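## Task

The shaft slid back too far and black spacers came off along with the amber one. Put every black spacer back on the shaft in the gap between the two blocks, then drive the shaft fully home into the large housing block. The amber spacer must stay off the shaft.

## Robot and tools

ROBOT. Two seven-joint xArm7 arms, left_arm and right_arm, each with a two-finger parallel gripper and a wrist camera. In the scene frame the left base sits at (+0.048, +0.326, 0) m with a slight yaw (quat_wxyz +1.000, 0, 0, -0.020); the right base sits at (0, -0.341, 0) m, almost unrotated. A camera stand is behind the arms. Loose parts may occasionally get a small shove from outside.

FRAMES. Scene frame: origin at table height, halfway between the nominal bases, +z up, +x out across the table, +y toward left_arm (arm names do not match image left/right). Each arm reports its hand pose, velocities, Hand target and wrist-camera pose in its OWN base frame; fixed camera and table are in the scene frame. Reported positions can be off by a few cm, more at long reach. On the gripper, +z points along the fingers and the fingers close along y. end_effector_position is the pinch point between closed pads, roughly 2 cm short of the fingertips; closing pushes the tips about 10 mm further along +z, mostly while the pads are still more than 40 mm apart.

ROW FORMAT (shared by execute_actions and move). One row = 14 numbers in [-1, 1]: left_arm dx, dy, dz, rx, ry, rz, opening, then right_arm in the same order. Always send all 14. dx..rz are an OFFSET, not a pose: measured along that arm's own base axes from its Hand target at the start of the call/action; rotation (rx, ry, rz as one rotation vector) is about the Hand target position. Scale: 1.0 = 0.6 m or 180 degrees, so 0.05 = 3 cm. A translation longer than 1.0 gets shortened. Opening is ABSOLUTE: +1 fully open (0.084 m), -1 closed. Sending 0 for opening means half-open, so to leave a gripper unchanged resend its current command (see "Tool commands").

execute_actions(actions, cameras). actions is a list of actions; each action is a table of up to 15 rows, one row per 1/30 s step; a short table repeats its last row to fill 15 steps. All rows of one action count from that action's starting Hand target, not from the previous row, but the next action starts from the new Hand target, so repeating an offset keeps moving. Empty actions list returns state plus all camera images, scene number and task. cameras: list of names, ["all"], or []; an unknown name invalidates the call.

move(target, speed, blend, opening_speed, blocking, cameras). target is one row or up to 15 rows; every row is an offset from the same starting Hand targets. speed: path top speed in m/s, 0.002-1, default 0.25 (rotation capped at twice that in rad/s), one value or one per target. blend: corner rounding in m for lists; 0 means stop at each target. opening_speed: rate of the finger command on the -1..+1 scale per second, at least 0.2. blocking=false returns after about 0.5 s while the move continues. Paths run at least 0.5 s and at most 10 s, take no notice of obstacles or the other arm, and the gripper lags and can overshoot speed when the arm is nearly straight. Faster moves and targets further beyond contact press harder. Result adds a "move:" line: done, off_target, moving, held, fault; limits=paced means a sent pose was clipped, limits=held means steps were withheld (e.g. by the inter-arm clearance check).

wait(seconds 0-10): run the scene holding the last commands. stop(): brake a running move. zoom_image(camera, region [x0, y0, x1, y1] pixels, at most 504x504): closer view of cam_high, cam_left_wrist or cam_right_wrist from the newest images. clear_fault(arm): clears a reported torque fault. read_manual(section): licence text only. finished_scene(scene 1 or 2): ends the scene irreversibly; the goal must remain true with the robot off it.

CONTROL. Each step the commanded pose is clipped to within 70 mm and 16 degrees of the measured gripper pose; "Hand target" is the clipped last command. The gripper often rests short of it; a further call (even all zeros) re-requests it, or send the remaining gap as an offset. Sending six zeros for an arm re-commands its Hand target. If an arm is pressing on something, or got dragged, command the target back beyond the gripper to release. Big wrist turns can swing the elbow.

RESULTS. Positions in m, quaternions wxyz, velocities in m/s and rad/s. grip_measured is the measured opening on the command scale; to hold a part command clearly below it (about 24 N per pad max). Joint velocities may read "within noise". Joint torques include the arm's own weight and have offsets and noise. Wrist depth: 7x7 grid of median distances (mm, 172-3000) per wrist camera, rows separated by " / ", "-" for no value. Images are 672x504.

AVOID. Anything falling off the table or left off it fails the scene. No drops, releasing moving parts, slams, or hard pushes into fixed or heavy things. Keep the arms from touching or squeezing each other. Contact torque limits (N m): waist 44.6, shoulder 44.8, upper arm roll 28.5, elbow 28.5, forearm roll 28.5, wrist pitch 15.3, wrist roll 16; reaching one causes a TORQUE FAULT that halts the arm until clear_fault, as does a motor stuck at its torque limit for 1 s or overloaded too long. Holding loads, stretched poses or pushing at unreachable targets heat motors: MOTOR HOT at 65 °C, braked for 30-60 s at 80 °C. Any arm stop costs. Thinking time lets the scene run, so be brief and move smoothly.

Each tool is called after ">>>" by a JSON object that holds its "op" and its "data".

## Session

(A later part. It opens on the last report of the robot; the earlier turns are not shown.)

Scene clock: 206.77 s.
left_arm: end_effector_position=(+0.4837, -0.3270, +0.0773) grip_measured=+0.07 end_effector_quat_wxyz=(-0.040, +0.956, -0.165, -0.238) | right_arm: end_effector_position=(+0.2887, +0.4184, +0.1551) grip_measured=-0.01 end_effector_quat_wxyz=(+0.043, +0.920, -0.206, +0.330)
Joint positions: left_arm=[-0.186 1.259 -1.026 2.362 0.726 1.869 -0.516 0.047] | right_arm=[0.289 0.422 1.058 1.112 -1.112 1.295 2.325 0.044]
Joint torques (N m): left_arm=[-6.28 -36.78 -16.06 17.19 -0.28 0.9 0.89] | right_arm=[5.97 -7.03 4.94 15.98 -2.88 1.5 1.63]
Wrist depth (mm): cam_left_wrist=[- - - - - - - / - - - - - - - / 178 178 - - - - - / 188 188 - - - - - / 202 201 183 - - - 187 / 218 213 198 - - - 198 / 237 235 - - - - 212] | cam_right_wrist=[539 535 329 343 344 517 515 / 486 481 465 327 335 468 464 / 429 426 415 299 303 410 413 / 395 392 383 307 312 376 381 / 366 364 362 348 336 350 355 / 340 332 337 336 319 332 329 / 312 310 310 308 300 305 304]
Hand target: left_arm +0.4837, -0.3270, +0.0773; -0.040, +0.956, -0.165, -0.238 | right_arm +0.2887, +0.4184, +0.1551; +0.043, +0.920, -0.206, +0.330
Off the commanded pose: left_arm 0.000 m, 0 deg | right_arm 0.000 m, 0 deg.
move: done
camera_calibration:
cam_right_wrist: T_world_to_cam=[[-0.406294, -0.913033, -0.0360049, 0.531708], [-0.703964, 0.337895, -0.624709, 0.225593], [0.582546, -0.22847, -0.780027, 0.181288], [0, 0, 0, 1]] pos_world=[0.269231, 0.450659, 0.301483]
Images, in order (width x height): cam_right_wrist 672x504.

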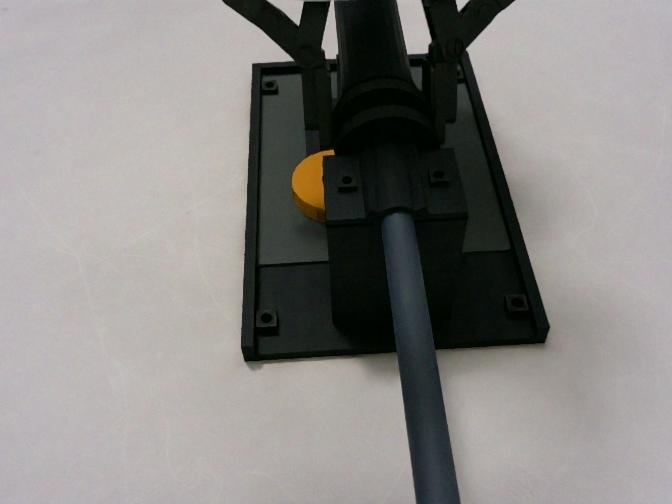

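>>> {"op": "move", "data": {"target": [[0,0,0,0,0,0,-0.3,0.0983,-0.04,-0.129,0,0,0,0],[0,0,0,0,0,0,-0.3,0.0983,-0.04,-0.129,0,0,0,-0.9]], "speed": 0.1, "opening_speed": 1.0, "cameras": ["cam_right_wrist"]}}

>>> {"op": "zoom_image", "data": {"camera": "cam_right_wrist", "region": [220, 0, 560, 250]}}

Scene clock: 209.57 s.
left_arm: end_effector_position=(+0.4837, -0.3270, +0.0773) grip_measured=+0.07 end_effector_quat_wxyz=(-0.040, +0.956, -0.165, -0.238) | right_arm: end_effector_position=(+0.3477, +0.3943, +0.0777) grip_measured=-0.64 end_effector_quat_wxyz=(+0.043, +0.920, -0.206, +0.331)
Joint positions: left_arm=[-0.186 1.259 -1.026 2.362 0.726 1.869 -0.516 0.047] | right_arm=[0.273 0.579 0.911 1.088 -1.329 1.182 2.397 0.016]
Joint torques (N m): left_arm=[-6.09 -36.2 -15.76 17.22 -0.31 1.05 0.89] | right_arm=[-2.33 -7.01 8.82 23.44 -6.25 -9.99 1.6]
Wrist depth (mm): cam_left_wrist=[- - - - - - - / - - - - - - - / 179 178 - - - - - / 188 187 - - - - - / 202 201 183 - - - 186 / 218 213 198 - - - 198 / 237 236 - - - - 212] | cam_right_wrist=[400 395 395 238 215 373 384 / 359 347 344 213 209 327 344 / 318 317 - 195 191 285 308 / 293 291 274 209 181 271 284 / 271 270 259 254 239 255 256 / 247 246 244 243 - 245 241 / 231 230 229 229 227 226 225]
Hand target: left_arm +0.4837, -0.3270, +0.0773; -0.040, +0.956, -0.165, -0.238 | right_arm +0.3477, +0.3944, +0.0777; +0.043, +0.920, -0.206, +0.330
Off the commanded pose: left_arm 0.000 m, 0 deg | right_arm 0.000 m, 0 deg.
move: done
camera_calibration:
cam_right_wrist: T_world_to_cam=[[-0.406396, -0.913005, -0.0355607, 0.530858], [-0.703832, 0.337632, -0.625, 0.226885], [0.582635, -0.228969, -0.779814, 0.081177], [0, 0, 0, 1]] pos_world=[0.328131, 0.426659, 0.223984]
Images, in order (width x height): cam_right_wrist 672x504.

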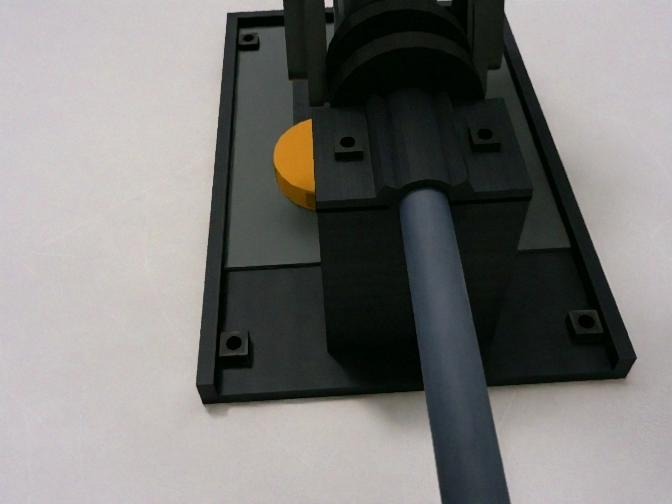

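Scaled by 1.482 from the camera's 672x504 image, which has a finer 960x720 frame.

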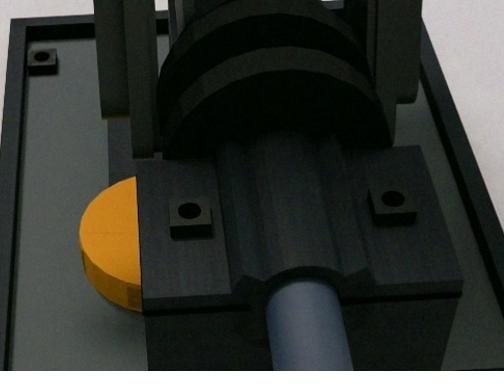

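>>> {"op": "move", "data": {"target": [[0,0,0,0,0,0,-0.3,0.0124,-0.0049,0,0,0,0,-0.9]], "speed": 0.03}}

>>> {"op": "move", "data": {"target": [[0,0,0,0,0,0,-0.3,0.0046,-0.0018,0,0,0,0,-0.9]], "speed": 0.015}}

Scene clock: 210.50 s.
left_arm: end_effector_position=(+0.4837, -0.3270, +0.0773) grip_measured=+0.07 end_effector_quat_wxyz=(-0.040, +0.956, -0.165, -0.238) | right_arm: end_effector_position=(+0.3547, +0.3912, +0.0771) grip_measured=-0.67 end_effector_quat_wxyz=(+0.044, +0.920, -0.206, +0.330)
Joint positions: left_arm=[-0.186 1.259 -1.026 2.362 0.726 1.869 -0.516 0.047] | right_arm=[0.261 0.579 0.905 1.09 -1.335 1.172 2.386 0.015]
Joint torques (N m): left_arm=[-5.39 -36.28 -15.59 17.32 -0.12 1.01 0.89] | right_arm=[-18.02 -27.03 -3.37 34.21 -11.72 -2.36 -0.94]
Wrist depth (mm): cam_left_wrist=[- - - - - - - / - - - - - - - / 178 178 - - - - - / 188 187 - - - - - / 202 201 183 - - - 186 / 218 213 198 - - - 197 / 237 235 - - - - 212] | cam_right_wrist=[394 391 - 237 213 368 378 / 355 343 341 207 203 323 342 / 315 313 - 192 186 285 305 / 290 288 270 199 193 268 281 / 269 268 255 234 228 255 255 / 244 244 240 241 - 239 239 / 230 228 227 227 - 225 224]
Hand target: left_arm +0.4837, -0.3270, +0.0773; -0.040, +0.956, -0.165, -0.238 | right_arm +0.3552, +0.3915, +0.0777; +0.043, +0.920, -0.206, +0.330
Off the commanded pose: left_arm 0.000 m, 0 deg | right_arm 0.001 m, 0 deg.
move: done

Scene clock: 211.20 s.
left_arm: end_effector_position=(+0.4837, -0.3270, +0.0773) grip_measured=+0.07 end_effector_quat_wxyz=(-0.040, +0.956, -0.165, -0.238) | right_arm: end_effector_position=(+0.3576, +0.3900, +0.0773) grip_measured=-0.67 end_effector_quat_wxyz=(+0.044, +0.920, -0.206, +0.330)
Joint positions: left_arm=[-0.186 1.259 -1.026 2.362 0.726 1.869 -0.516 0.047] | right_arm=[0.257 0.578 0.902 1.091 -1.337 1.168 2.382 0.015]
Joint torques (N m): left_arm=[-5.7 -36.51 -15.54 17.24 0 0.87 1.01] | right_arm=[-16.52 -27.83 -4.35 35.53 -11.56 -1.36 -1.14]
Wrist depth (mm): cam_left_wrist=[- - - - - - - / - - - - - - - / 179 178 - - - - - / 188 187 - - - - - / 202 201 183 - - - 186 / 218 214 198 - - - 197 / 237 235 - - - - 211] | cam_right_wrist=[395 391 - 235 210 368 379 / 355 344 341 209 202 323 343 / 315 314 - 192 186 285 305 / 290 288 270 195 189 268 281 / 268 268 256 220 223 255 255 / 245 244 237 241 - 239 238 / 229 229 227 227 - 225 224]
Hand target: left_arm +0.4837, -0.3270, +0.0773; -0.040, +0.956, -0.165, -0.238 | right_arm +0.3579, +0.3904, +0.0777; +0.043, +0.920, -0.206, +0.330
Off the commanded pose: left_arm 0.000 m, 0 deg | right_arm 0.001 m, 0 deg.
move: done

>>> {"op": "move", "data": {"target": [[0,0,0,0,0,0,-0.3,0.0031,-0.0012,0,0,0,0,-0.9]], "speed": 0.015}}

>>> {"op": "move", "data": {"target": [[0,0,0,0,0,0,-0.3,0.0023,-0.0009,0,0,0,0,-0.9]], "speed": 0.015, "cameras": ["cam_right_wrist"]}}

>>> {"op": "zoom_image", "data": {"camera": "cam_right_wrist", "region": [220, 0, 560, 250]}}

Scene clock: 212.07 s.
left_arm: end_effector_position=(+0.4837, -0.3270, +0.0773) grip_measured=+0.07 end_effector_quat_wxyz=(-0.040, +0.956, -0.165, -0.238) | right_arm: end_effector_position=(+0.3592, +0.3893, +0.0772) grip_measured=-0.67 end_effector_quat_wxyz=(+0.044, +0.920, -0.206, +0.330)
Joint positions: left_arm=[-0.186 1.259 -1.026 2.362 0.726 1.869 -0.516 0.047] | right_arm=[0.255 0.578 0.899 1.091 -1.338 1.164 2.379 0.015]
Joint torques (N m): left_arm=[-6.14 -36.33 -15.77 17.06 -0.1 1.01 0.86] | right_arm=[-20.25 -28.53 -6.95 36.31 -12.17 -1.36 -1.17]
Wrist depth (mm): cam_left_wrist=[- - - - - - - / - - - - - - - / 178 178 - - - - - / 188 187 - - - - - / 202 201 183 - - - 186 / 218 214 197 - - - 197 / 237 236 - - - - 212] | cam_right_wrist=[394 391 - 226 208 369 379 / 356 343 340 204 202 323 343 / 314 313 - 192 186 286 305 / 290 289 270 193 186 267 280 / 268 267 256 217 221 255 255 / 245 244 237 240 - 238 238 / 229 228 227 227 - 225 223]
Hand target: left_arm +0.4837, -0.3270, +0.0773; -0.040, +0.956, -0.165, -0.238 | right_arm +0.3598, +0.3897, +0.0777; +0.043, +0.920, -0.206, +0.330
Off the commanded pose: left_arm 0.000 m, 0 deg | right_arm 0.001 m, 0 deg.
move: done

Scene clock: 212.77 s.
left_arm: end_effector_position=(+0.4837, -0.3270, +0.0773) grip_measured=+0.07 end_effector_quat_wxyz=(-0.040, +0.956, -0.165, -0.238) | right_arm: end_effector_position=(+0.3606, +0.3888, +0.0772) grip_measured=-0.67 end_effector_quat_wxyz=(+0.044, +0.920, -0.206, +0.330)
Joint positions: left_arm=[-0.186 1.259 -1.026 2.362 0.726 1.869 -0.516 0.047] | right_arm=[0.254 0.577 0.897 1.092 -1.338 1.162 2.377 0.015]
Joint torques (N m): left_arm=[-5.66 -36.46 -15.59 17.03 0.1 0.99 0.98] | right_arm=[-21.23 -28.91 -7.66 36.78 -12.22 -0.79 -1.19]
Wrist depth (mm): cam_left_wrist=[- - - - - - - / - - - - - - - / 178 178 - - - - - / 188 188 - - - - - / 202 201 183 - - - 187 / 218 213 198 - - - 197 / 237 236 - - - - 212] | cam_right_wrist=[394 390 - 225 207 369 379 / 355 344 341 203 200 322 342 / 315 313 - 192 186 285 305 / 290 288 269 191 184 267 281 / 268 267 256 214 218 249 255 / 245 244 237 241 - 237 237 / 229 228 227 227 - 225 224]
Hand target: left_arm +0.4837, -0.3270, +0.0773; -0.040, +0.956, -0.165, -0.238 | right_arm +0.3612, +0.3891, +0.0777; +0.043, +0.920, -0.206, +0.330
Off the commanded pose: left_arm 0.000 m, 0 deg | right_arm 0.001 m, 0 deg.
move: done
camera_calibration:
cam_right_wrist: T_world_to_cam=[[-0.406453, -0.913015, -0.0346289, 0.530962], [-0.704737, 0.337403, -0.624104, 0.237919], [0.5815, -0.229264, -0.780574, 0.0726579], [0, 0, 0, 1]] pos_world=[0.34123, 0.421159, 0.223587]
Images, in order (width x height): cam_right_wrist 672x504.

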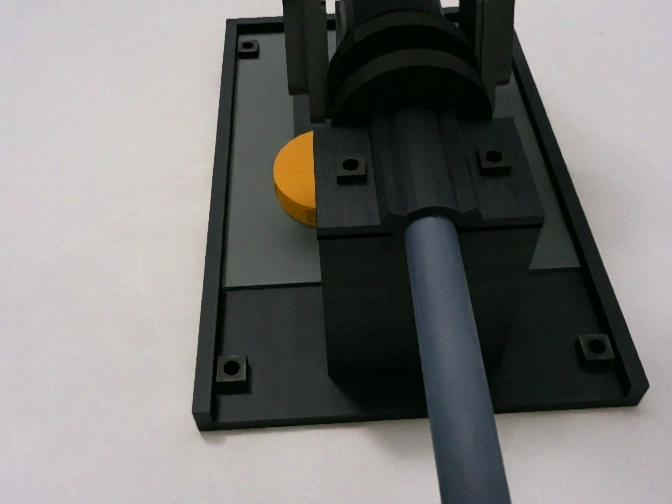

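Scaled by 1.482 from the camera's 672x504 image, which has a finer 960x720 frame.

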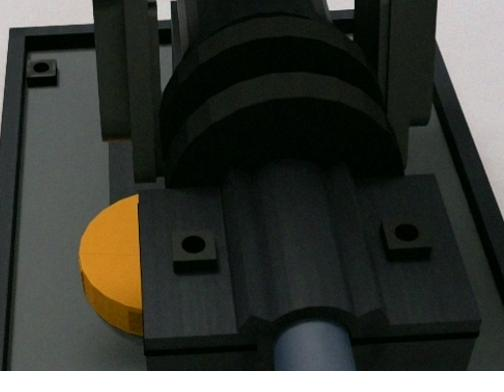

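>>> {"op": "move", "data": {"target": [[0,0,0,0,0,0,-0.3,0.0031,-0.0012,0,0,0,0,-0.9]], "speed": 0.015}}

>>> {"op": "move", "data": {"target": [[0,0,0,0,0,0,-0.3,0.0031,-0.0012,0,0,0,0,-0.9]], "speed": 0.015}}

Scene clock: 213.73 s.
left_arm: end_effector_position=(+0.4837, -0.3270, +0.0773) grip_measured=+0.07 end_effector_quat_wxyz=(-0.040, +0.956, -0.165, -0.238) | right_arm: end_effector_position=(+0.3626, +0.3880, +0.0772) grip_measured=-0.67 end_effector_quat_wxyz=(+0.044, +0.920, -0.206, +0.330)
Joint positions: left_arm=[-0.186 1.259 -1.026 2.362 0.726 1.869 -0.516 0.047] | right_arm=[0.252 0.577 0.894 1.093 -1.339 1.159 2.374 0.015]
Joint torques (N m): left_arm=[-5.58 -35.99 -15.69 17.03 -0.28 0.96 0.83] | right_arm=[-16.53 -28.48 -4.99 36.24 -11.7 -1.3 -1.25]
Wrist depth (mm): cam_left_wrist=[- - - - - - - / - - - - - - - / 178 178 - - - - - / 188 187 - - - - - / 202 201 183 - - - 187 / 218 213 198 - - - 197 / 237 236 - - - - 212] | cam_right_wrist=[394 391 - 235 210 368 379 / 355 344 352 203 198 323 342 / 315 314 - 190 186 284 305 / 290 288 269 187 180 266 281 / 268 267 256 211 214 249 255 / 245 249 236 236 - 235 234 / 229 229 227 227 - 225 224]
Hand target: left_arm +0.4837, -0.3270, +0.0773; -0.040, +0.956, -0.165, -0.238 | right_arm +0.3630, +0.3884, +0.0777; +0.043, +0.920, -0.206, +0.330
Off the commanded pose: left_arm 0.000 m, 0 deg | right_arm 0.001 m, 0 deg.
move: done

Scene clock: 214.43 s.
left_arm: end_effector_position=(+0.4837, -0.3270, +0.0773) grip_measured=+0.07 end_effector_quat_wxyz=(-0.040, +0.956, -0.165, -0.238) | right_arm: end_effector_position=(+0.3643, +0.3873, +0.0772) grip_measured=-0.67 end_effector_quat_wxyz=(+0.044, +0.920, -0.206, +0.330)
Joint positions: left_arm=[-0.186 1.259 -1.026 2.362 0.726 1.869 -0.516 0.047] | right_arm=[0.25 0.576 0.892 1.093 -1.34 1.156 2.371 0.015]
Joint torques (N m): left_arm=[-5.33 -36.37 -15.39 16.85 0.06 0.97 0.74] | right_arm=[-21.41 -29.02 -7.86 37.3 -12.26 -0.85 -1.26]
Wrist depth (mm): cam_left_wrist=[- - - - - - - / - - - - - - - / 179 178 - - - - - / 188 187 - - - - - / 202 201 183 - - - 187 / 218 213 198 - - - 197 / 237 236 - - - - 212] | cam_right_wrist=[392 391 - 225 208 368 377 / 355 343 340 203 197 322 341 / 314 313 - 188 186 285 305 / 289 288 269 185 178 265 280 / 268 267 256 208 211 249 255 / 245 249 235 235 - 235 233 / 229 228 228 226 - 225 223]
Hand target: left_arm +0.4837, -0.3270, +0.0773; -0.040, +0.956, -0.165, -0.238 | right_arm +0.3649, +0.3877, +0.0777; +0.043, +0.920, -0.206, +0.330
Off the commanded pose: left_arm 0.000 m, 0 deg | right_arm 0.001 m, 0 deg.
move: done

>>> {"op": "move", "data": {"target": [[-0.0047,0.0017,0,0,0,0,-0.3,0,0,0,0,0,0,-0.9]], "speed": 0.02}}

>>> {"op": "move", "data": {"target": [[-0.0094,0.0033,0,0,0,0,-0.3,0,0,0,0,0,0,-0.9]], "speed": 0.02, "cameras": ["cam_right_wrist"]}}

>>> {"op": "zoom_image", "data": {"camera": "cam_right_wrist", "region": [220, 0, 560, 250]}}

Scene clock: 215.60 s.
left_arm: end_effector_position=(+0.4808, -0.3260, +0.0773) grip_measured=+0.07 end_effector_quat_wxyz=(-0.040, +0.956, -0.165, -0.238) | right_arm: end_effector_position=(+0.3644, +0.3873, +0.0772) grip_measured=-0.67 end_effector_quat_wxyz=(+0.044, +0.920, -0.206, +0.330)
Joint positions: left_arm=[-0.165 1.248 -1.033 2.32 0.723 1.855 -0.529 0.047] | right_arm=[0.251 0.576 0.891 1.093 -1.34 1.155 2.371 0.015]
Joint torques (N m): left_arm=[5.86 -36.82 -19.9 10.21 -2.29 -2.31 -0.79] | right_arm=[-11.8 -29.15 -8.62 36.93 -10.75 -0.8 -1.13]
Wrist depth (mm): cam_left_wrist=[- - - - - - - / - - - - - - - / 178 178 - - - - - / 188 187 - - - - - / 202 201 183 - - - 187 / 218 213 198 - - - 197 / 237 235 - - - - 212] | cam_right_wrist=[394 391 - 224 206 366 379 / 355 343 341 203 197 321 341 / 314 313 - 188 186 285 305 / 289 288 269 185 178 265 280 / 268 266 255 209 211 249 255 / 245 249 235 235 - 234 234 / 229 228 227 227 - 224 224]
Hand target: left_arm +0.4808, -0.3260, +0.0773; -0.040, +0.956, -0.165, -0.238 | right_arm +0.3649, +0.3877, +0.0777; +0.043, +0.920, -0.206, +0.330
Off the commanded pose: left_arm 0.000 m, 0 deg | right_arm 0.001 m, 0 deg.
move: done

Scene clock: 216.47 s.
left_arm: end_effector_position=(+0.4752, -0.3240, +0.0773) grip_measured=+0.07 end_effector_quat_wxyz=(-0.040, +0.956, -0.165, -0.238) | right_arm: end_effector_position=(+0.3645, +0.3874, +0.0772) grip_measured=-0.67 end_effector_quat_wxyz=(+0.044, +0.920, -0.206, +0.330)
Joint positions: left_arm=[-0.127 1.228 -1.045 2.246 0.717 1.83 -0.551 0.047] | right_arm=[0.251 0.576 0.89 1.093 -1.34 1.155 2.371 0.015]
Joint torques (N m): left_arm=[5.78 -36.84 -20.97 10.03 -2.35 -2.35 -0.74] | right_arm=[-11.93 -29.4 -8.98 36.86 -9.82 -0.84 -1.15]
Wrist depth (mm): cam_left_wrist=[- - - - - - - / - - - - - - - / 178 178 - - - - - / 188 187 - - - - - / 202 201 183 - - - 186 / 218 213 - - - - 197 / 237 235 - - - - 213] | cam_right_wrist=[393 390 - 222 220 366 378 / 354 342 352 203 197 321 342 / 314 313 - 188 185 286 305 / 290 288 269 185 178 265 281 / 268 267 256 209 211 249 255 / 245 249 235 235 - 234 234 / 229 228 227 227 - 225 224]
Hand target: left_arm +0.4752, -0.3240, +0.0773; -0.040, +0.956, -0.165, -0.238 | right_arm +0.3649, +0.3877, +0.0777; +0.043, +0.920, -0.206, +0.330
Off the commanded pose: left_arm 0.000 m, 0 deg | right_arm 0.001 m, 0 deg.
move: done
camera_calibration:
cam_right_wrist: T_world_to_cam=[[-0.406063, -0.913187, -0.0346766, 0.531176], [-0.704529, 0.336996, -0.624558, 0.24127], [0.582024, -0.229179, -0.780208, 0.0698275], [0, 0, 0, 1]] pos_world=[0.345031, 0.419759, 0.223586]
Images, in order (width x height): cam_right_wrist 672x504.

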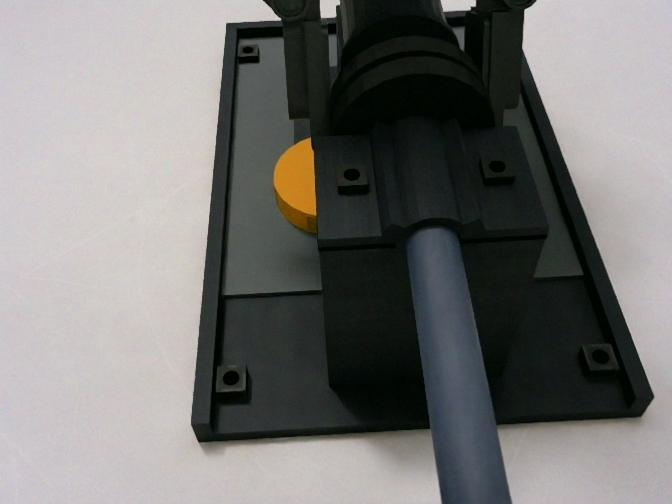

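Scaled by 1.482 from the camera's 672x504 image, which has a finer 960x720 frame.

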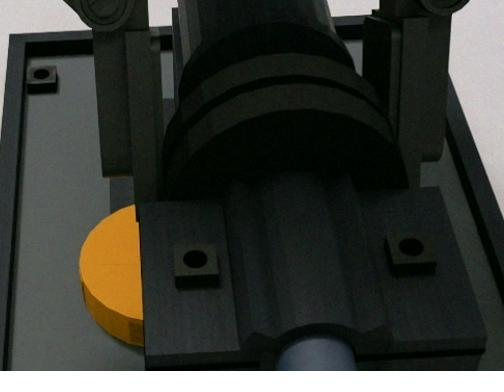

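>>> {"op": "move", "data": {"target": [[0,0,0,0,0,0,0.3,0,0,0,0,0,0,-0.9],[0,0,0.2,0,0,0,0.3,0,0,0,0,0,0,-0.9]], "speed": 0.1, "opening_speed": 0.8, "cameras": ["cam_right_wrist","cam_left_wrist"]}}

>>> {"op": "zoom_image", "data": {"camera": "cam_right_wrist", "region": [220, 0, 560, 250]}}

Scene clock: 219.53 s.
left_arm: end_effector_position=(+0.4748, -0.3238, +0.1972) grip_measured=+0.29 end_effector_quat_wxyz=(-0.039, +0.957, -0.165, -0.235) | right_arm: end_effector_position=(+0.3645, +0.3874, +0.0773) grip_measured=-0.67 end_effector_quat_wxyz=(+0.044, +0.920, -0.206, +0.330)
Joint positions: left_arm=[-0.35 1.172 -1.005 2.707 0.695 2.157 -0.453 0.056] | right_arm=[0.252 0.575 0.889 1.093 -1.34 1.154 2.371 0.015]
Joint torques (N m): left_arm=[-6.67 -29.48 -2.7 16.72 -1.94 1.17 0.94] | right_arm=[-12.05 -29.53 -8.91 36.69 -9.32 -0.89 -1.12]
Wrist depth (mm): cam_left_wrist=[273 273 264 264 182 254 265 / 290 289 284 276 189 272 280 / 309 307 303 289 201 288 301 / 325 324 322 312 214 310 317 / 348 347 340 331 243 329 339 / 376 375 373 366 254 361 366 / 410 400 403 395 383 391 389] | cam_right_wrist=[392 390 376 225 357 369 379 / 354 342 340 203 197 323 341 / 314 313 - 188 185 286 305 / 289 289 269 184 178 265 281 / 268 267 256 208 211 249 255 / 245 248 235 235 - 235 234 / 229 228 227 226 225 225 224]
Hand target: left_arm +0.4752, -0.3240, +0.1973; -0.040, +0.956, -0.165, -0.238 | right_arm +0.3649, +0.3877, +0.0777; +0.043, +0.920, -0.206, +0.330
Off the commanded pose: left_arm 0.000 m, 0 deg | right_arm 0.001 m, 0 deg.
elbow stopped short (left arm): the move would have taken joint 4 (elbow) straighter than the controller allows.
move: done
camera_calibration:
cam_left_wrist: T_world_to_cam=[[-0.334348, -0.942165, -0.0231684, -0.107166], [-0.844403, 0.288556, 0.451353, 0.478797], [-0.418564, 0.170473, -0.892045, 0.566279], [0, 0, 0, 1]] pos_world=[0.605491, -0.335663, 0.286556]
cam_right_wrist: T_world_to_cam=[[-0.406009, -0.913206, -0.0348045, 0.531193], [-0.704456, 0.337005, -0.624635, 0.241258], [0.58215, -0.229089, -0.780141, 0.0697308], [0, 0, 0, 1]] pos_world=[0.345031, 0.419758, 0.223586]
Images, in order (width x height): cam_left_wrist 672x504, cam_right_wrist 672x504.

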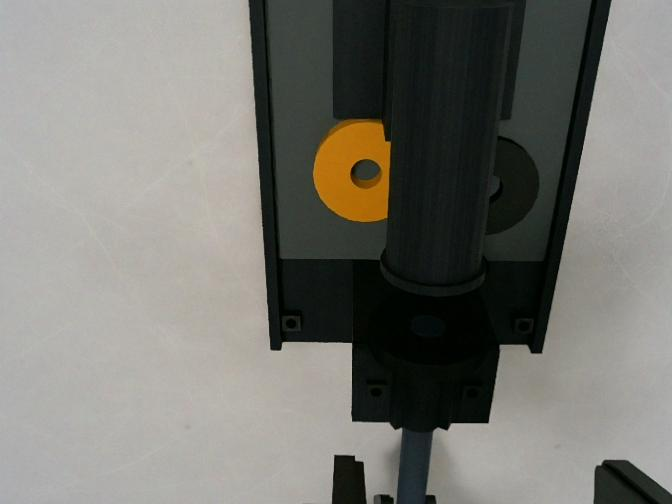

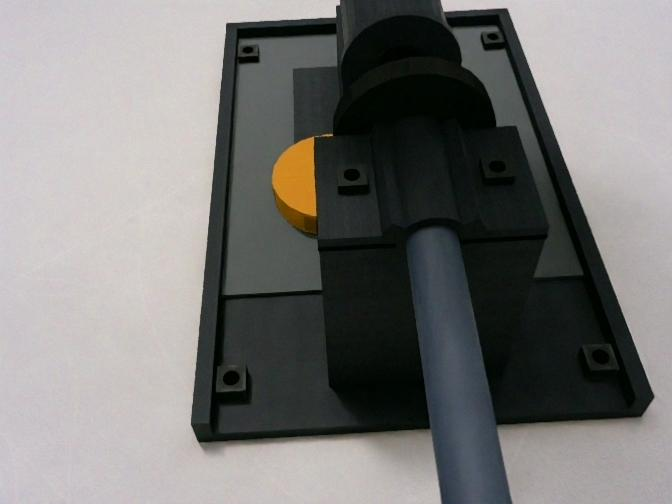

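Scaled by 1.482 from the camera's 672x504 image, which has a finer 960x720 frame.

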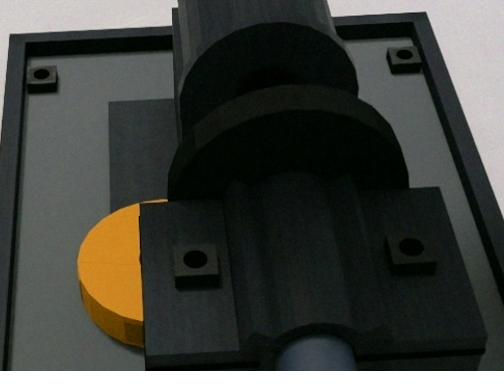

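>>> {"op": "zoom_image", "data": {"camera": "cam_left_wrist", "region": [330, 230, 550, 450]}}

>>> {"op": "zoom_image", "data": {"camera": "cam_right_wrist", "region": [310, 0, 520, 150]}}

Scaled by 2.291 from the camera's 672x504 image, which has a finer 960x720 frame.

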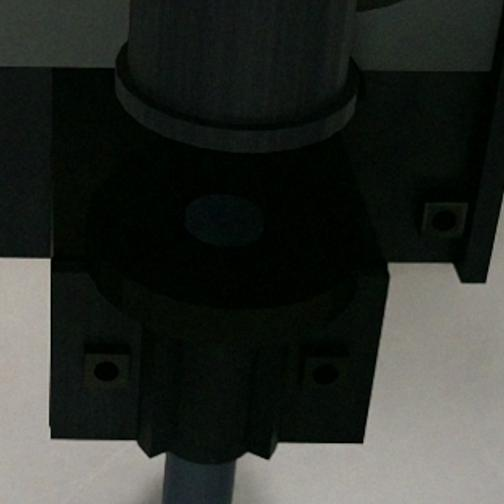

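Scaled by 2.400 from the camera's 672x504 image, which has a finer 960x720 frame.

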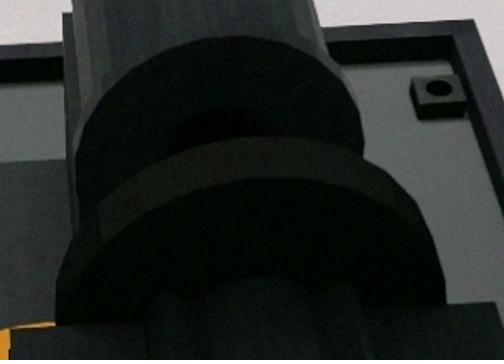

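>>> {"op": "move", "data": {"target": [[0,0,0,0,0,0,0.3,0,0,0,0,0,0,0],[0,0,0,0,0,0,0.3,-0.0983,0.04,0.129,0,0,0,0],[0,0,0,0,0,0,0.3,0.11,-0.31,0.25,0.035,-0.139,0.5,-1],[0,0,0,0,0,0,0.3,0.173,-0.324,-0.0155,0.035,-0.139,0.5,-1]], "speed": 0.3, "blend": [0,0.02,0.02,0], "cameras": ["cam_right_wrist"]}}

>>> {"op": "zoom_image", "data": {"camera": "cam_right_wrist", "region": [250, 150, 550, 400]}}

Scene clock: 226.03 s.
left_arm: end_effector_position=(+0.4748, -0.3238, +0.1972) grip_measured=+0.29 end_effector_quat_wxyz=(-0.039, +0.957, -0.165, -0.235) | right_arm: end_effector_position=(+0.4687, +0.1933, +0.0684) grip_measured=-1.00 end_effector_quat_wxyz=(-0.287, +0.712, +0.479, +0.426)
Joint positions: left_arm=[-0.35 1.172 -1.005 2.707 0.695 2.157 -0.453 0.056] | right_arm=[-0.299 0.784 0.173 0.992 -1.501 -0.928 0.233 0]
Joint torques (N m): left_arm=[-6.48 -29.13 -2.83 16.55 -2.29 0.3 0.86] | right_arm=[6.02 -12.95 5.35 9.75 3.32 -4.79 -1.37]
Wrist depth (mm): cam_left_wrist=[274 273 265 263 182 254 265 / 290 289 284 275 189 271 280 / 309 308 302 289 201 289 302 / 325 324 322 313 214 310 318 / 349 348 340 331 244 330 340 / 377 376 373 364 254 362 366 / 409 397 403 395 384 391 388] | cam_right_wrist=[988 1003 1011 1022 2106 1872 1600 / 625 685 629 697 706 708 1496 / 487 490 492 534 240 241 241 / 243 239 224 240 232 233 234 / 340 - 228 242 309 253 258 / 295 272 245 251 280 259 260 / 251 251 244 242 233 244 244]
Hand target: left_arm +0.4748, -0.3238, +0.1972; -0.039, +0.957, -0.165, -0.235 | right_arm +0.4687, +0.1933, +0.0684; -0.287, +0.712, +0.479, +0.426
Off the commanded pose: left_arm 0.000 m, 0 deg | right_arm 0.000 m, 0 deg.
elbow stopped short (left arm): the move would have taken joint 4 (elbow) straighter than the controller allows.
move: done; blend cut to 0 m at target 3; limits=paced
camera_calibration:
cam_right_wrist: T_world_to_cam=[[0.924176, -0.381505, 0.0187543, -0.333878], [-0.165848, -0.44502, -0.880029, 0.290759], [0.344082, 0.810192, -0.474549, -0.15248], [0, 0, 0, 1]] pos_world=[0.40925, 0.125556, 0.189779]
Images, in order (width x height): cam_right_wrist 672x504.

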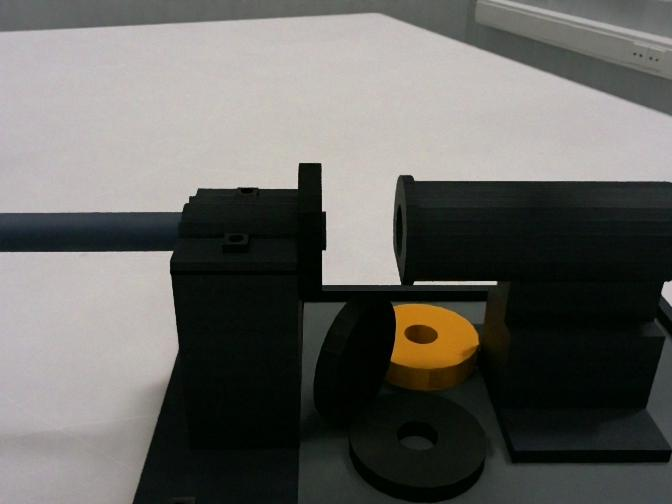

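Scaled by 1.680 from the camera's 672x504 image, which has a finer 960x720 frame.

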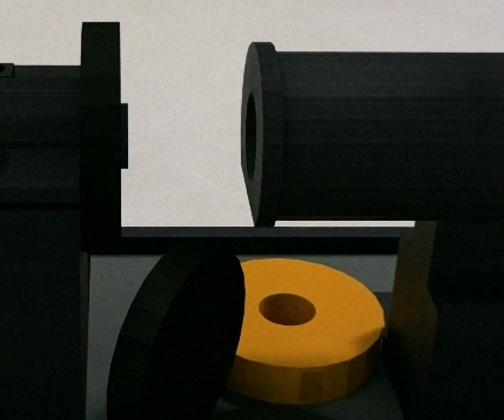

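>>> {"op": "zoom_image", "data": {"camera": "cam_right_wrist", "region": [290, 270, 510, 504]}}

>>> {"op": "move", "data": {"target": [0,0,0,0,0,0,0.3,-0.0,-0.03,0.25,0.22,-0.09,0,-1], "cameras": ["cam_right_wrist"]}}

Scaled by 2.154 from the camera's 672x504 image, which has a finer 960x720 frame.

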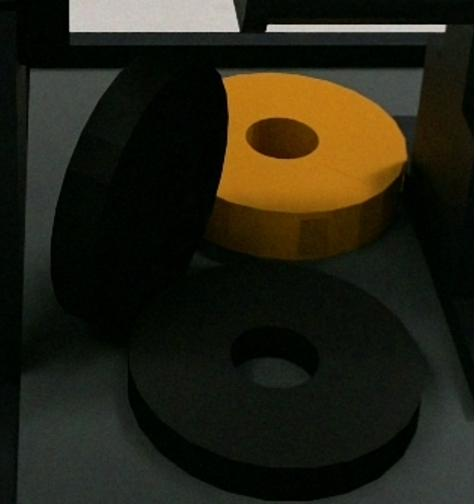

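Scene clock: 229.07 s.
left_arm: end_effector_position=(+0.4748, -0.3238, +0.1972) grip_measured=+0.29 end_effector_quat_wxyz=(-0.039, +0.957, -0.165, -0.235) | right_arm: end_effector_position=(+0.4687, +0.1753, +0.2184) grip_measured=-1.00 end_effector_quat_wxyz=(-0.442, +0.507, +0.342, +0.656)
Joint positions: left_arm=[-0.35 1.172 -1.005 2.707 0.695 2.157 -0.453 0.056] | right_arm=[-0.466 0.959 0.38 1.057 -1.439 -1.502 0.088 0]
Joint torques (N m): left_arm=[-6.56 -29.33 -2.94 16.55 -2.09 0.08 0.72] | right_arm=[-5.91 -12.41 8.34 8.21 2.83 -3.56 -1.35]
Wrist depth (mm): cam_left_wrist=[273 272 265 264 182 255 264 / 290 289 284 275 189 272 280 / 309 307 302 289 201 288 302 / 326 325 323 313 214 310 317 / 349 348 340 331 243 329 339 / 376 374 373 365 254 361 366 / 407 398 405 395 384 392 390] | cam_right_wrist=[411 2151 336 311 317 321 305 / 401 388 391 - 360 301 299 / 408 402 2192 2333 299 283 1622 / 1914 2026 2220 - - 266 1669 / 1919 2020 2125 - 253 259 1736 / 1877 1951 2038 - 246 1877 1715 / 1842 1903 1996 - 252 1935 1686]
Hand target: left_arm +0.4748, -0.3238, +0.1972; -0.039, +0.957, -0.165, -0.235 | right_arm +0.4687, +0.1753, +0.2184; -0.442, +0.507, +0.342, +0.656
Off the commanded pose: left_arm 0.000 m, 0 deg | right_arm 0.000 m, 0 deg.
elbow stopped short (left arm): the move would have taken joint 4 (elbow) straighter than the controller allows.
move: done
camera_calibration:
cam_right_wrist: T_world_to_cam=[[0.919677, -0.392502, 0.0116443, -0.337975], [0.10833, 0.225102, -0.968294, 0.187961], [0.377437, 0.89178, 0.249541, -0.254786], [0, 0, 0, 1]] pos_world=[0.386632, 0.0522463, 0.249517]
Images, in order (width x height): cam_right_wrist 672x504.

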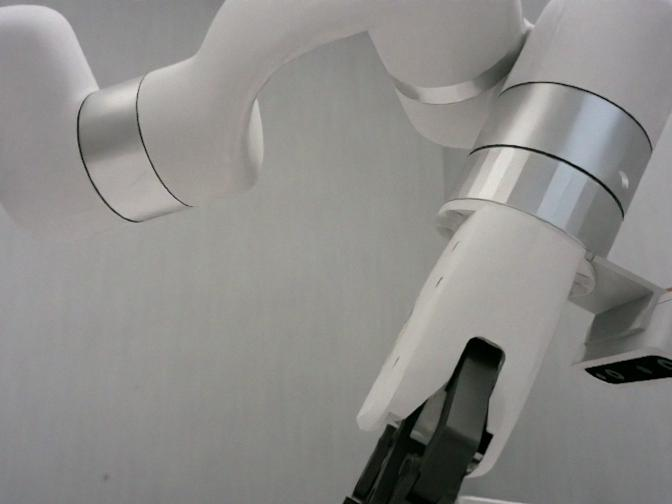

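>>> {"op": "move", "data": {"target": [0,0,0,0,0,0,0.3,-0.0,0,0.0,-0.37,0.15,0,-1], "speed": 0.4, "cameras": ["cam_right_wrist"]}}

>>> {"op": "zoom_image", "data": {"camera": "cam_right_wrist", "region": [200, 150, 540, 400]}}

Scene clock: 231.50 s.
left_arm: end_effector_position=(+0.4748, -0.3238, +0.1972) grip_measured=+0.29 end_effector_quat_wxyz=(-0.039, +0.957, -0.165, -0.235) | right_arm: end_effector_position=(+0.4687, +0.1753, +0.2184) grip_measured=-1.00 end_effector_quat_wxyz=(-0.157, +0.795, +0.537, +0.234)
Joint positions: left_arm=[-0.35 1.172 -1.005 2.707 0.695 2.157 -0.453 0.056] | right_arm=[0.01 0.356 0.055 1.447 -2.512 -0.928 1.669 0]
Joint torques (N m): left_arm=[-6.49 -29.34 -2.93 16.47 -2.36 -0.09 0.49] | right_arm=[5.89 -12.14 -1.39 15.56 -0.65 -3.39 1.74]
Wrist depth (mm): cam_left_wrist=[274 272 265 264 182 255 265 / 291 290 284 276 189 271 280 / 308 307 302 288 201 288 303 / 326 324 323 313 214 310 317 / 348 347 340 330 243 329 339 / 376 374 372 365 253 361 366 / 409 399 405 395 385 392 389] | cam_right_wrist=[542 541 544 - - - 552 / 501 503 504 198 184 497 514 / 458 459 459 212 453 466 468 / 428 431 328 415 319 320 437 / 398 398 313 345 326 328 411 / 382 383 366 369 365 367 380 / 356 357 352 353 353 355 356]
Hand target: left_arm +0.4748, -0.3238, +0.1972; -0.039, +0.957, -0.165, -0.235 | right_arm +0.4687, +0.1753, +0.2184; -0.157, +0.795, +0.537, +0.234
Off the commanded pose: left_arm 0.000 m, 0 deg | right_arm 0.000 m, 0 deg.
elbow stopped short (left arm): the move would have taken joint 4 (elbow) straighter than the controller allows.
move: done
camera_calibration:
cam_right_wrist: T_world_to_cam=[[0.928535, -0.370652, 0.0209633, -0.348097], [-0.301905, -0.786763, -0.538384, 0.46375], [0.216046, 0.493579, -0.842439, 0.129142], [0, 0, 0, 1]] pos_world=[0.435328, 0.172097, 0.365767]
Images, in order (width x height): cam_right_wrist 672x504.

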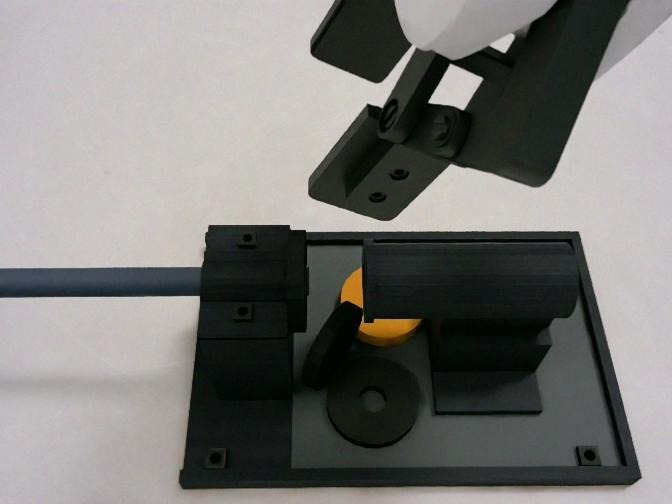

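Scaled by 1.482 from the camera's 672x504 image, which has a finer 960x720 frame.

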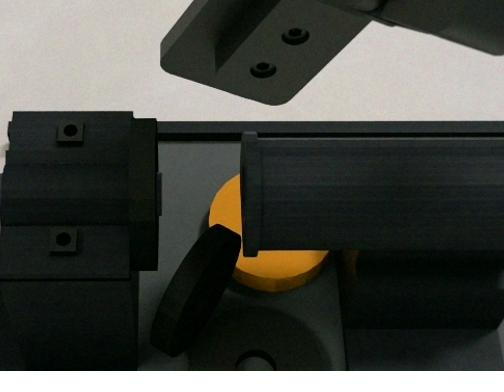

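>>> {"op": "move", "data": {"target": [[0,0.25,0,0,0,0,0.3,0,0,0,0,0,0,-1],[0,0.25,0,0,0,0,0.3,0.0805,0.0842,-0.2025,0.0412,0.0009,0.2507,-0.42]], "speed": 0.25, "cameras": ["all"]}}

Scene clock: 237.97 s.
left_arm: end_effector_position=(+0.4748, -0.1738, +0.1972) grip_measured=+0.29 end_effector_quat_wxyz=(-0.039, +0.957, -0.165, -0.235) | right_arm: end_effector_position=(+0.5161, +0.2257, +0.0968) grip_measured=-0.44 end_effector_quat_wxyz=(-0.271, +0.525, +0.781, +0.203)
Joint positions: left_arm=[0.332 0.916 -1.19 1.891 0.63 1.922 -0.439 0.056] | right_arm=[0.117 1.36 0.055 2.707 -2.521 -1.521 1.228 0.025]
Joint torques (N m): left_arm=[5.82 -29.62 -23.06 12.35 -2.13 -2.31 -0.68] | right_arm=[5.77 -19.96 -1.11 15.04 3.97 -3.82 -1.33]
Wrist depth (mm): cam_left_wrist=[274 272 271 270 270 269 261 / 290 289 288 287 286 284 272 / 309 308 307 305 304 299 292 / 326 324 323 321 320 319 306 / 348 347 346 343 343 336 340 / 377 375 372 371 363 365 364 / 408 398 404 395 393 390 387] | cam_right_wrist=[408 277 420 426 431 438 439 / 369 363 355 370 385 390 395 / 329 334 343 219 211 335 349 / 303 307 307 222 206 235 320 / 281 283 285 240 222 190 179 / 262 259 254 256 241 245 179 / 240 242 243 237 232 237 202]
Hand target: left_arm +0.4748, -0.1738, +0.1972; -0.039, +0.957, -0.165, -0.235 | right_arm +0.5170, +0.2258, +0.0969; -0.285, +0.518, +0.784, +0.188
Off the commanded pose: left_arm 0.000 m, 0 deg | right_arm 0.001 m, 3 deg.
elbow stopped short (right arm): the move would have taken joint 4 (elbow) straighter than the controller allows.
move: off_target (right_arm); target 2's new opening was sent with right_arm's hand 0.001 m and 3 deg from that target
camera_calibration:
cam_left_wrist: T_world_to_cam=[[-0.334307, -0.942182, -0.0230855, 0.0341068], [-0.844415, 0.288559, 0.451328, 0.435529], [-0.418571, 0.170376, -0.89206, 0.540699], [0, 0, 0, 1]] pos_world=[0.605491, -0.185663, 0.286557]
cam_right_wrist: T_world_to_cam=[[0.927849, 0.369137, 0.0532402, -0.540586], [0.317132, -0.705762, -0.633504, 0.123777], [-0.196275, 0.60468, -0.771905, 0.1725], [0, 0, 0, 1]] pos_world=[0.496185, 0.1826, 0.240348]

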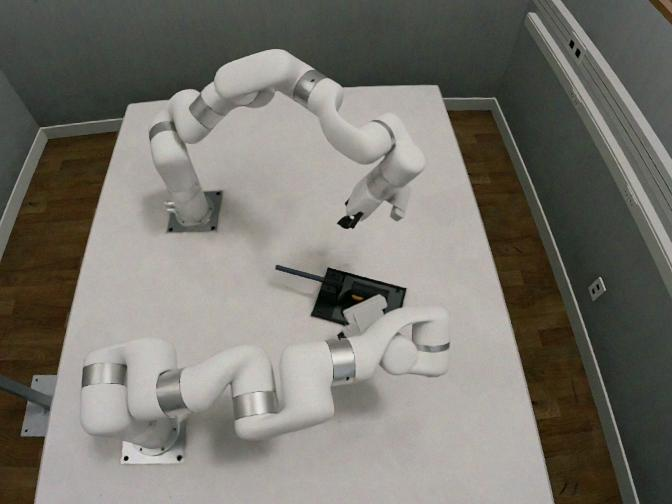

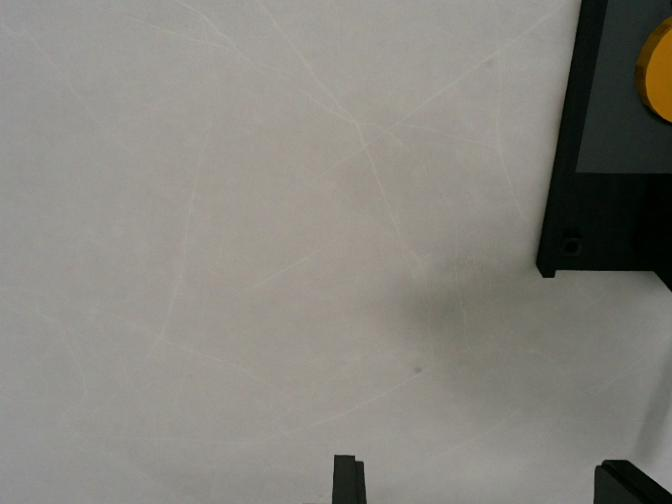

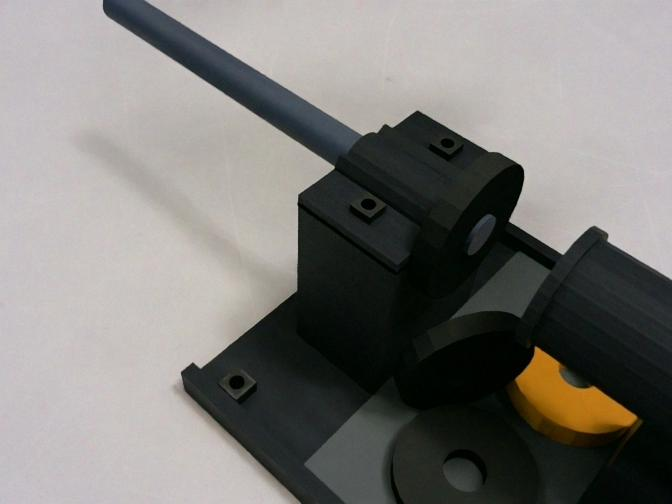

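>>> {"op": "move", "data": {"target": [0,0,0,0,0,0,0.3,-0.0253,0.059,-0.0767,0,0,0,-0.42], "speed": 0.1, "cameras": ["cam_right_wrist"]}}

Scene clock: 239.37 s.
left_arm: end_effector_position=(+0.4748, -0.1738, +0.1972) grip_measured=+0.29 end_effector_quat_wxyz=(-0.039, +0.957, -0.165, -0.235) | right_arm: end_effector_position=(+0.5013, +0.2611, +0.0509) grip_measured=-0.44 end_effector_quat_wxyz=(-0.282, +0.519, +0.784, +0.191)
Joint positions: left_arm=[0.332 0.916 -1.19 1.891 0.63 1.922 -0.439 0.056] | right_arm=[0.183 1.435 0.028 2.707 -2.486 -1.462 1.221 0.025]
Joint torques (N m): left_arm=[5.93 -30.06 -22.69 12.28 -2.11 -2.52 -0.7] | right_arm=[5.81 -20.1 -0.94 15.03 4.19 -3.87 -1.34]
Wrist depth (mm): cam_left_wrist=[273 273 271 270 269 269 260 / 290 289 288 287 286 285 272 / 309 308 306 305 304 299 292 / 325 324 323 321 320 318 306 / 348 347 345 344 343 337 340 / 375 374 372 371 363 367 366 / 408 399 405 394 393 391 389] | cam_right_wrist=[341 330 199 346 349 351 353 / 307 299 290 177 184 316 316 / 271 273 - - - - 280 / 249 251 252 - - - 264 / 231 232 233 186 182 - - / 215 216 210 206 179 184 - / 197 198 192 193 187 185 188]
Hand target: left_arm +0.4748, -0.1738, +0.1972; -0.039, +0.957, -0.165, -0.235 | right_arm +0.5018, +0.2612, +0.0508; -0.285, +0.518, +0.784, +0.188
Off the commanded pose: left_arm 0.000 m, 0 deg | right_arm 0.001 m, 1 deg.
elbow stopped short (right arm): the move would have taken joint 4 (elbow) straighter than the controller allows.
move: done
camera_calibration:
cam_right_wrist: T_world_to_cam=[[0.920856, 0.388902, 0.0279153, -0.537769], [0.315788, -0.701907, -0.638439, 0.124239], [-0.228696, 0.596726, -0.769166, 0.130864], [0, 0, 0, 1]] pos_world=[0.485903, 0.218253, 0.194987]
Images, in order (width x height): cam_right_wrist 672x504.

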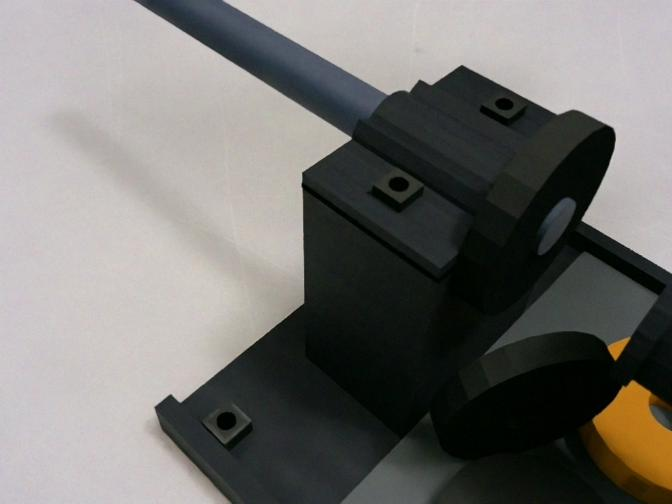

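>>> {"op": "move", "data": {"target": [[0,0,0,0,0,0,0.3,-0.0063,0.0149,-0.019,0,0,0,-0.42]], "speed": 0.03}}

>>> {"op": "move", "data": {"target": [[0,0,0,0,0,0,0.3,-0.0021,0.0050,-0.0063,0,0,0,-0.42]], "speed": 0.02, "cameras": ["cam_right_wrist"]}}

Scene clock: 240.60 s.
left_arm: end_effector_position=(+0.4748, -0.1738, +0.1972) grip_measured=+0.29 end_effector_quat_wxyz=(-0.039, +0.957, -0.165, -0.235) | right_arm: end_effector_position=(+0.4978, +0.2701, +0.0400) grip_measured=-0.44 end_effector_quat_wxyz=(-0.283, +0.519, +0.784, +0.190)
Joint positions: left_arm=[0.332 0.916 -1.19 1.891 0.63 1.922 -0.439 0.056] | right_arm=[0.202 1.453 0.004 2.707 -2.459 -1.447 1.216 0.025]
Joint torques (N m): left_arm=[5.48 -29.93 -22.66 12.32 -2.33 -2.43 -0.64] | right_arm=[10.98 -2.75 -6.7 -1.65 -0.98 3.66 -1.11]
Wrist depth (mm): cam_left_wrist=[274 272 271 270 269 268 261 / 290 289 288 287 286 285 272 / 309 308 306 305 304 298 291 / 326 324 323 322 320 319 306 / 349 348 345 344 342 336 340 / 376 374 372 372 364 367 366 / 409 399 405 394 392 391 388] | cam_right_wrist=[325 - 183 331 333 335 337 / 293 286 - - - 311 303 / 259 259 - - - - 266 / 238 239 - - - - 251 / 220 221 222 179 - - - / 205 205 199 192 - - - / 188 185 182 183 178 177 179]
Hand target: left_arm +0.4748, -0.1738, +0.1972; -0.039, +0.957, -0.165, -0.235 | right_arm +0.4980, +0.2701, +0.0394; -0.285, +0.518, +0.784, +0.188
Off the commanded pose: left_arm 0.000 m, 0 deg | right_arm 0.001 m, 0 deg.
elbow stopped short (right arm): the move would have taken joint 4 (elbow) straighter than the controller allows.
elbow read too straight (right arm): the controller reads joint 4 (elbow) straighter than it allows; while it does, the hand can move without a command.
move: done

Scene clock: 241.63 s.
left_arm: end_effector_position=(+0.4748, -0.1738, +0.1972) grip_measured=+0.29 end_effector_quat_wxyz=(-0.039, +0.957, -0.165, -0.235) | right_arm: end_effector_position=(+0.5077, +0.2752, +0.0668) grip_measured=-0.44 end_effector_quat_wxyz=(-0.266, +0.511, +0.790, +0.208)
Joint positions: left_arm=[0.332 0.916 -1.19 1.891 0.63 1.922 -0.439 0.056] | right_arm=[0.209 1.404 -0.008 2.707 -2.445 -1.445 1.213 0.025]
Joint torques (N m): left_arm=[6.18 -29.85 -23.01 12.34 -2.01 -2.35 -0.65] | right_arm=[0.64 -29.86 -0.82 10.74 0.29 -0.31 0.15]
Wrist depth (mm): cam_left_wrist=[274 272 272 271 270 268 260 / 290 289 288 287 285 285 272 / 309 307 307 306 305 299 291 / 325 324 322 321 320 319 306 / 348 347 345 344 343 336 340 / 375 374 373 371 364 367 365 / 409 399 404 394 393 392 389] | cam_right_wrist=[227 346 363 368 376 382 390 / 309 302 196 331 336 343 347 / 281 285 - 176 182 303 307 / 260 263 - - - 278 282 / 241 244 - - - 247 265 / 224 227 215 182 197 - - / 208 199 206 203 182 - -]
Hand target: left_arm +0.4748, -0.1738, +0.1972; -0.039, +0.957, -0.165, -0.235 | right_arm +0.5077, +0.2752, +0.0668; -0.266, +0.511, +0.790, +0.208 (not the last commanded pose)
Tool commands: left_gripper/opening=+0.3 right_gripper/opening=-0.42
Off the commanded pose: left_arm 0.000 m, 0 deg | right_arm 0.033 m, 3 deg.
TORQUE FAULT: the external load on joint 2 (shoulder) of the right arm reached its load limit, and that arm stopped. The contact can be on any part of that arm beyond that joint, not only on its tool. A torque fault puts only its own arm into a fault stop. That arm's remaining commands of this call were not run. The hold on joint 2 (shoulder) of that arm was moved back by the arm itself, up to 3 degrees, as the stop began. That arm is still stopped at the end of this call. While its stop runs, that arm, its gripper or tool too, takes no new command.
CLEAR FAULT: the right arm stays stopped (state 4) until you call clear_fault(arm="right_arm").
End effector pose when the fault began: right_arm: position (+0.4972, +0.2730, +0.0386), quat_wxyz (-0.283, +0.518, +0.785, +0.191)
Joint positions when the fault began: right_arm=[0.209 1.455 -0.008 2.707 -2.446 -1.444 1.213 0.025]
elbow stopped short (right arm): the move would have taken joint 4 (elbow) straighter than the controller allows.
move: fault (right_arm)
camera_calibration:
cam_right_wrist: T_world_to_cam=[[0.916482, 0.392658, 0.0766845, -0.551771], [0.349645, -0.692947, -0.630534, 0.122112], [-0.194446, 0.604685, -0.772364, 0.116774], [0, 0, 0, 1]] pos_world=[0.485699, 0.230663, 0.2095]
Images, in order (width x height): cam_right_wrist 672x504.

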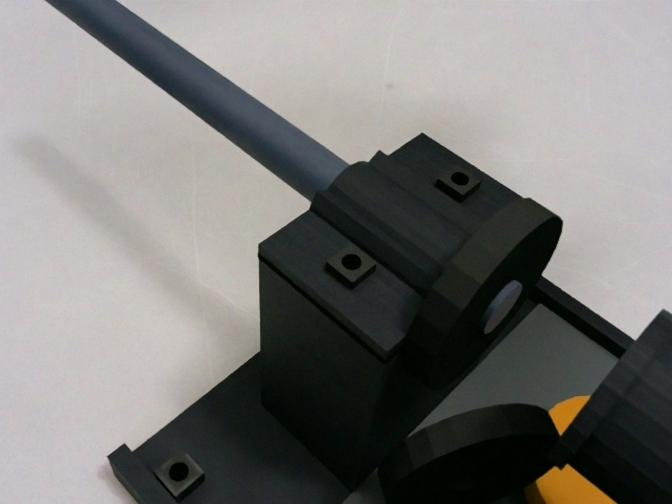

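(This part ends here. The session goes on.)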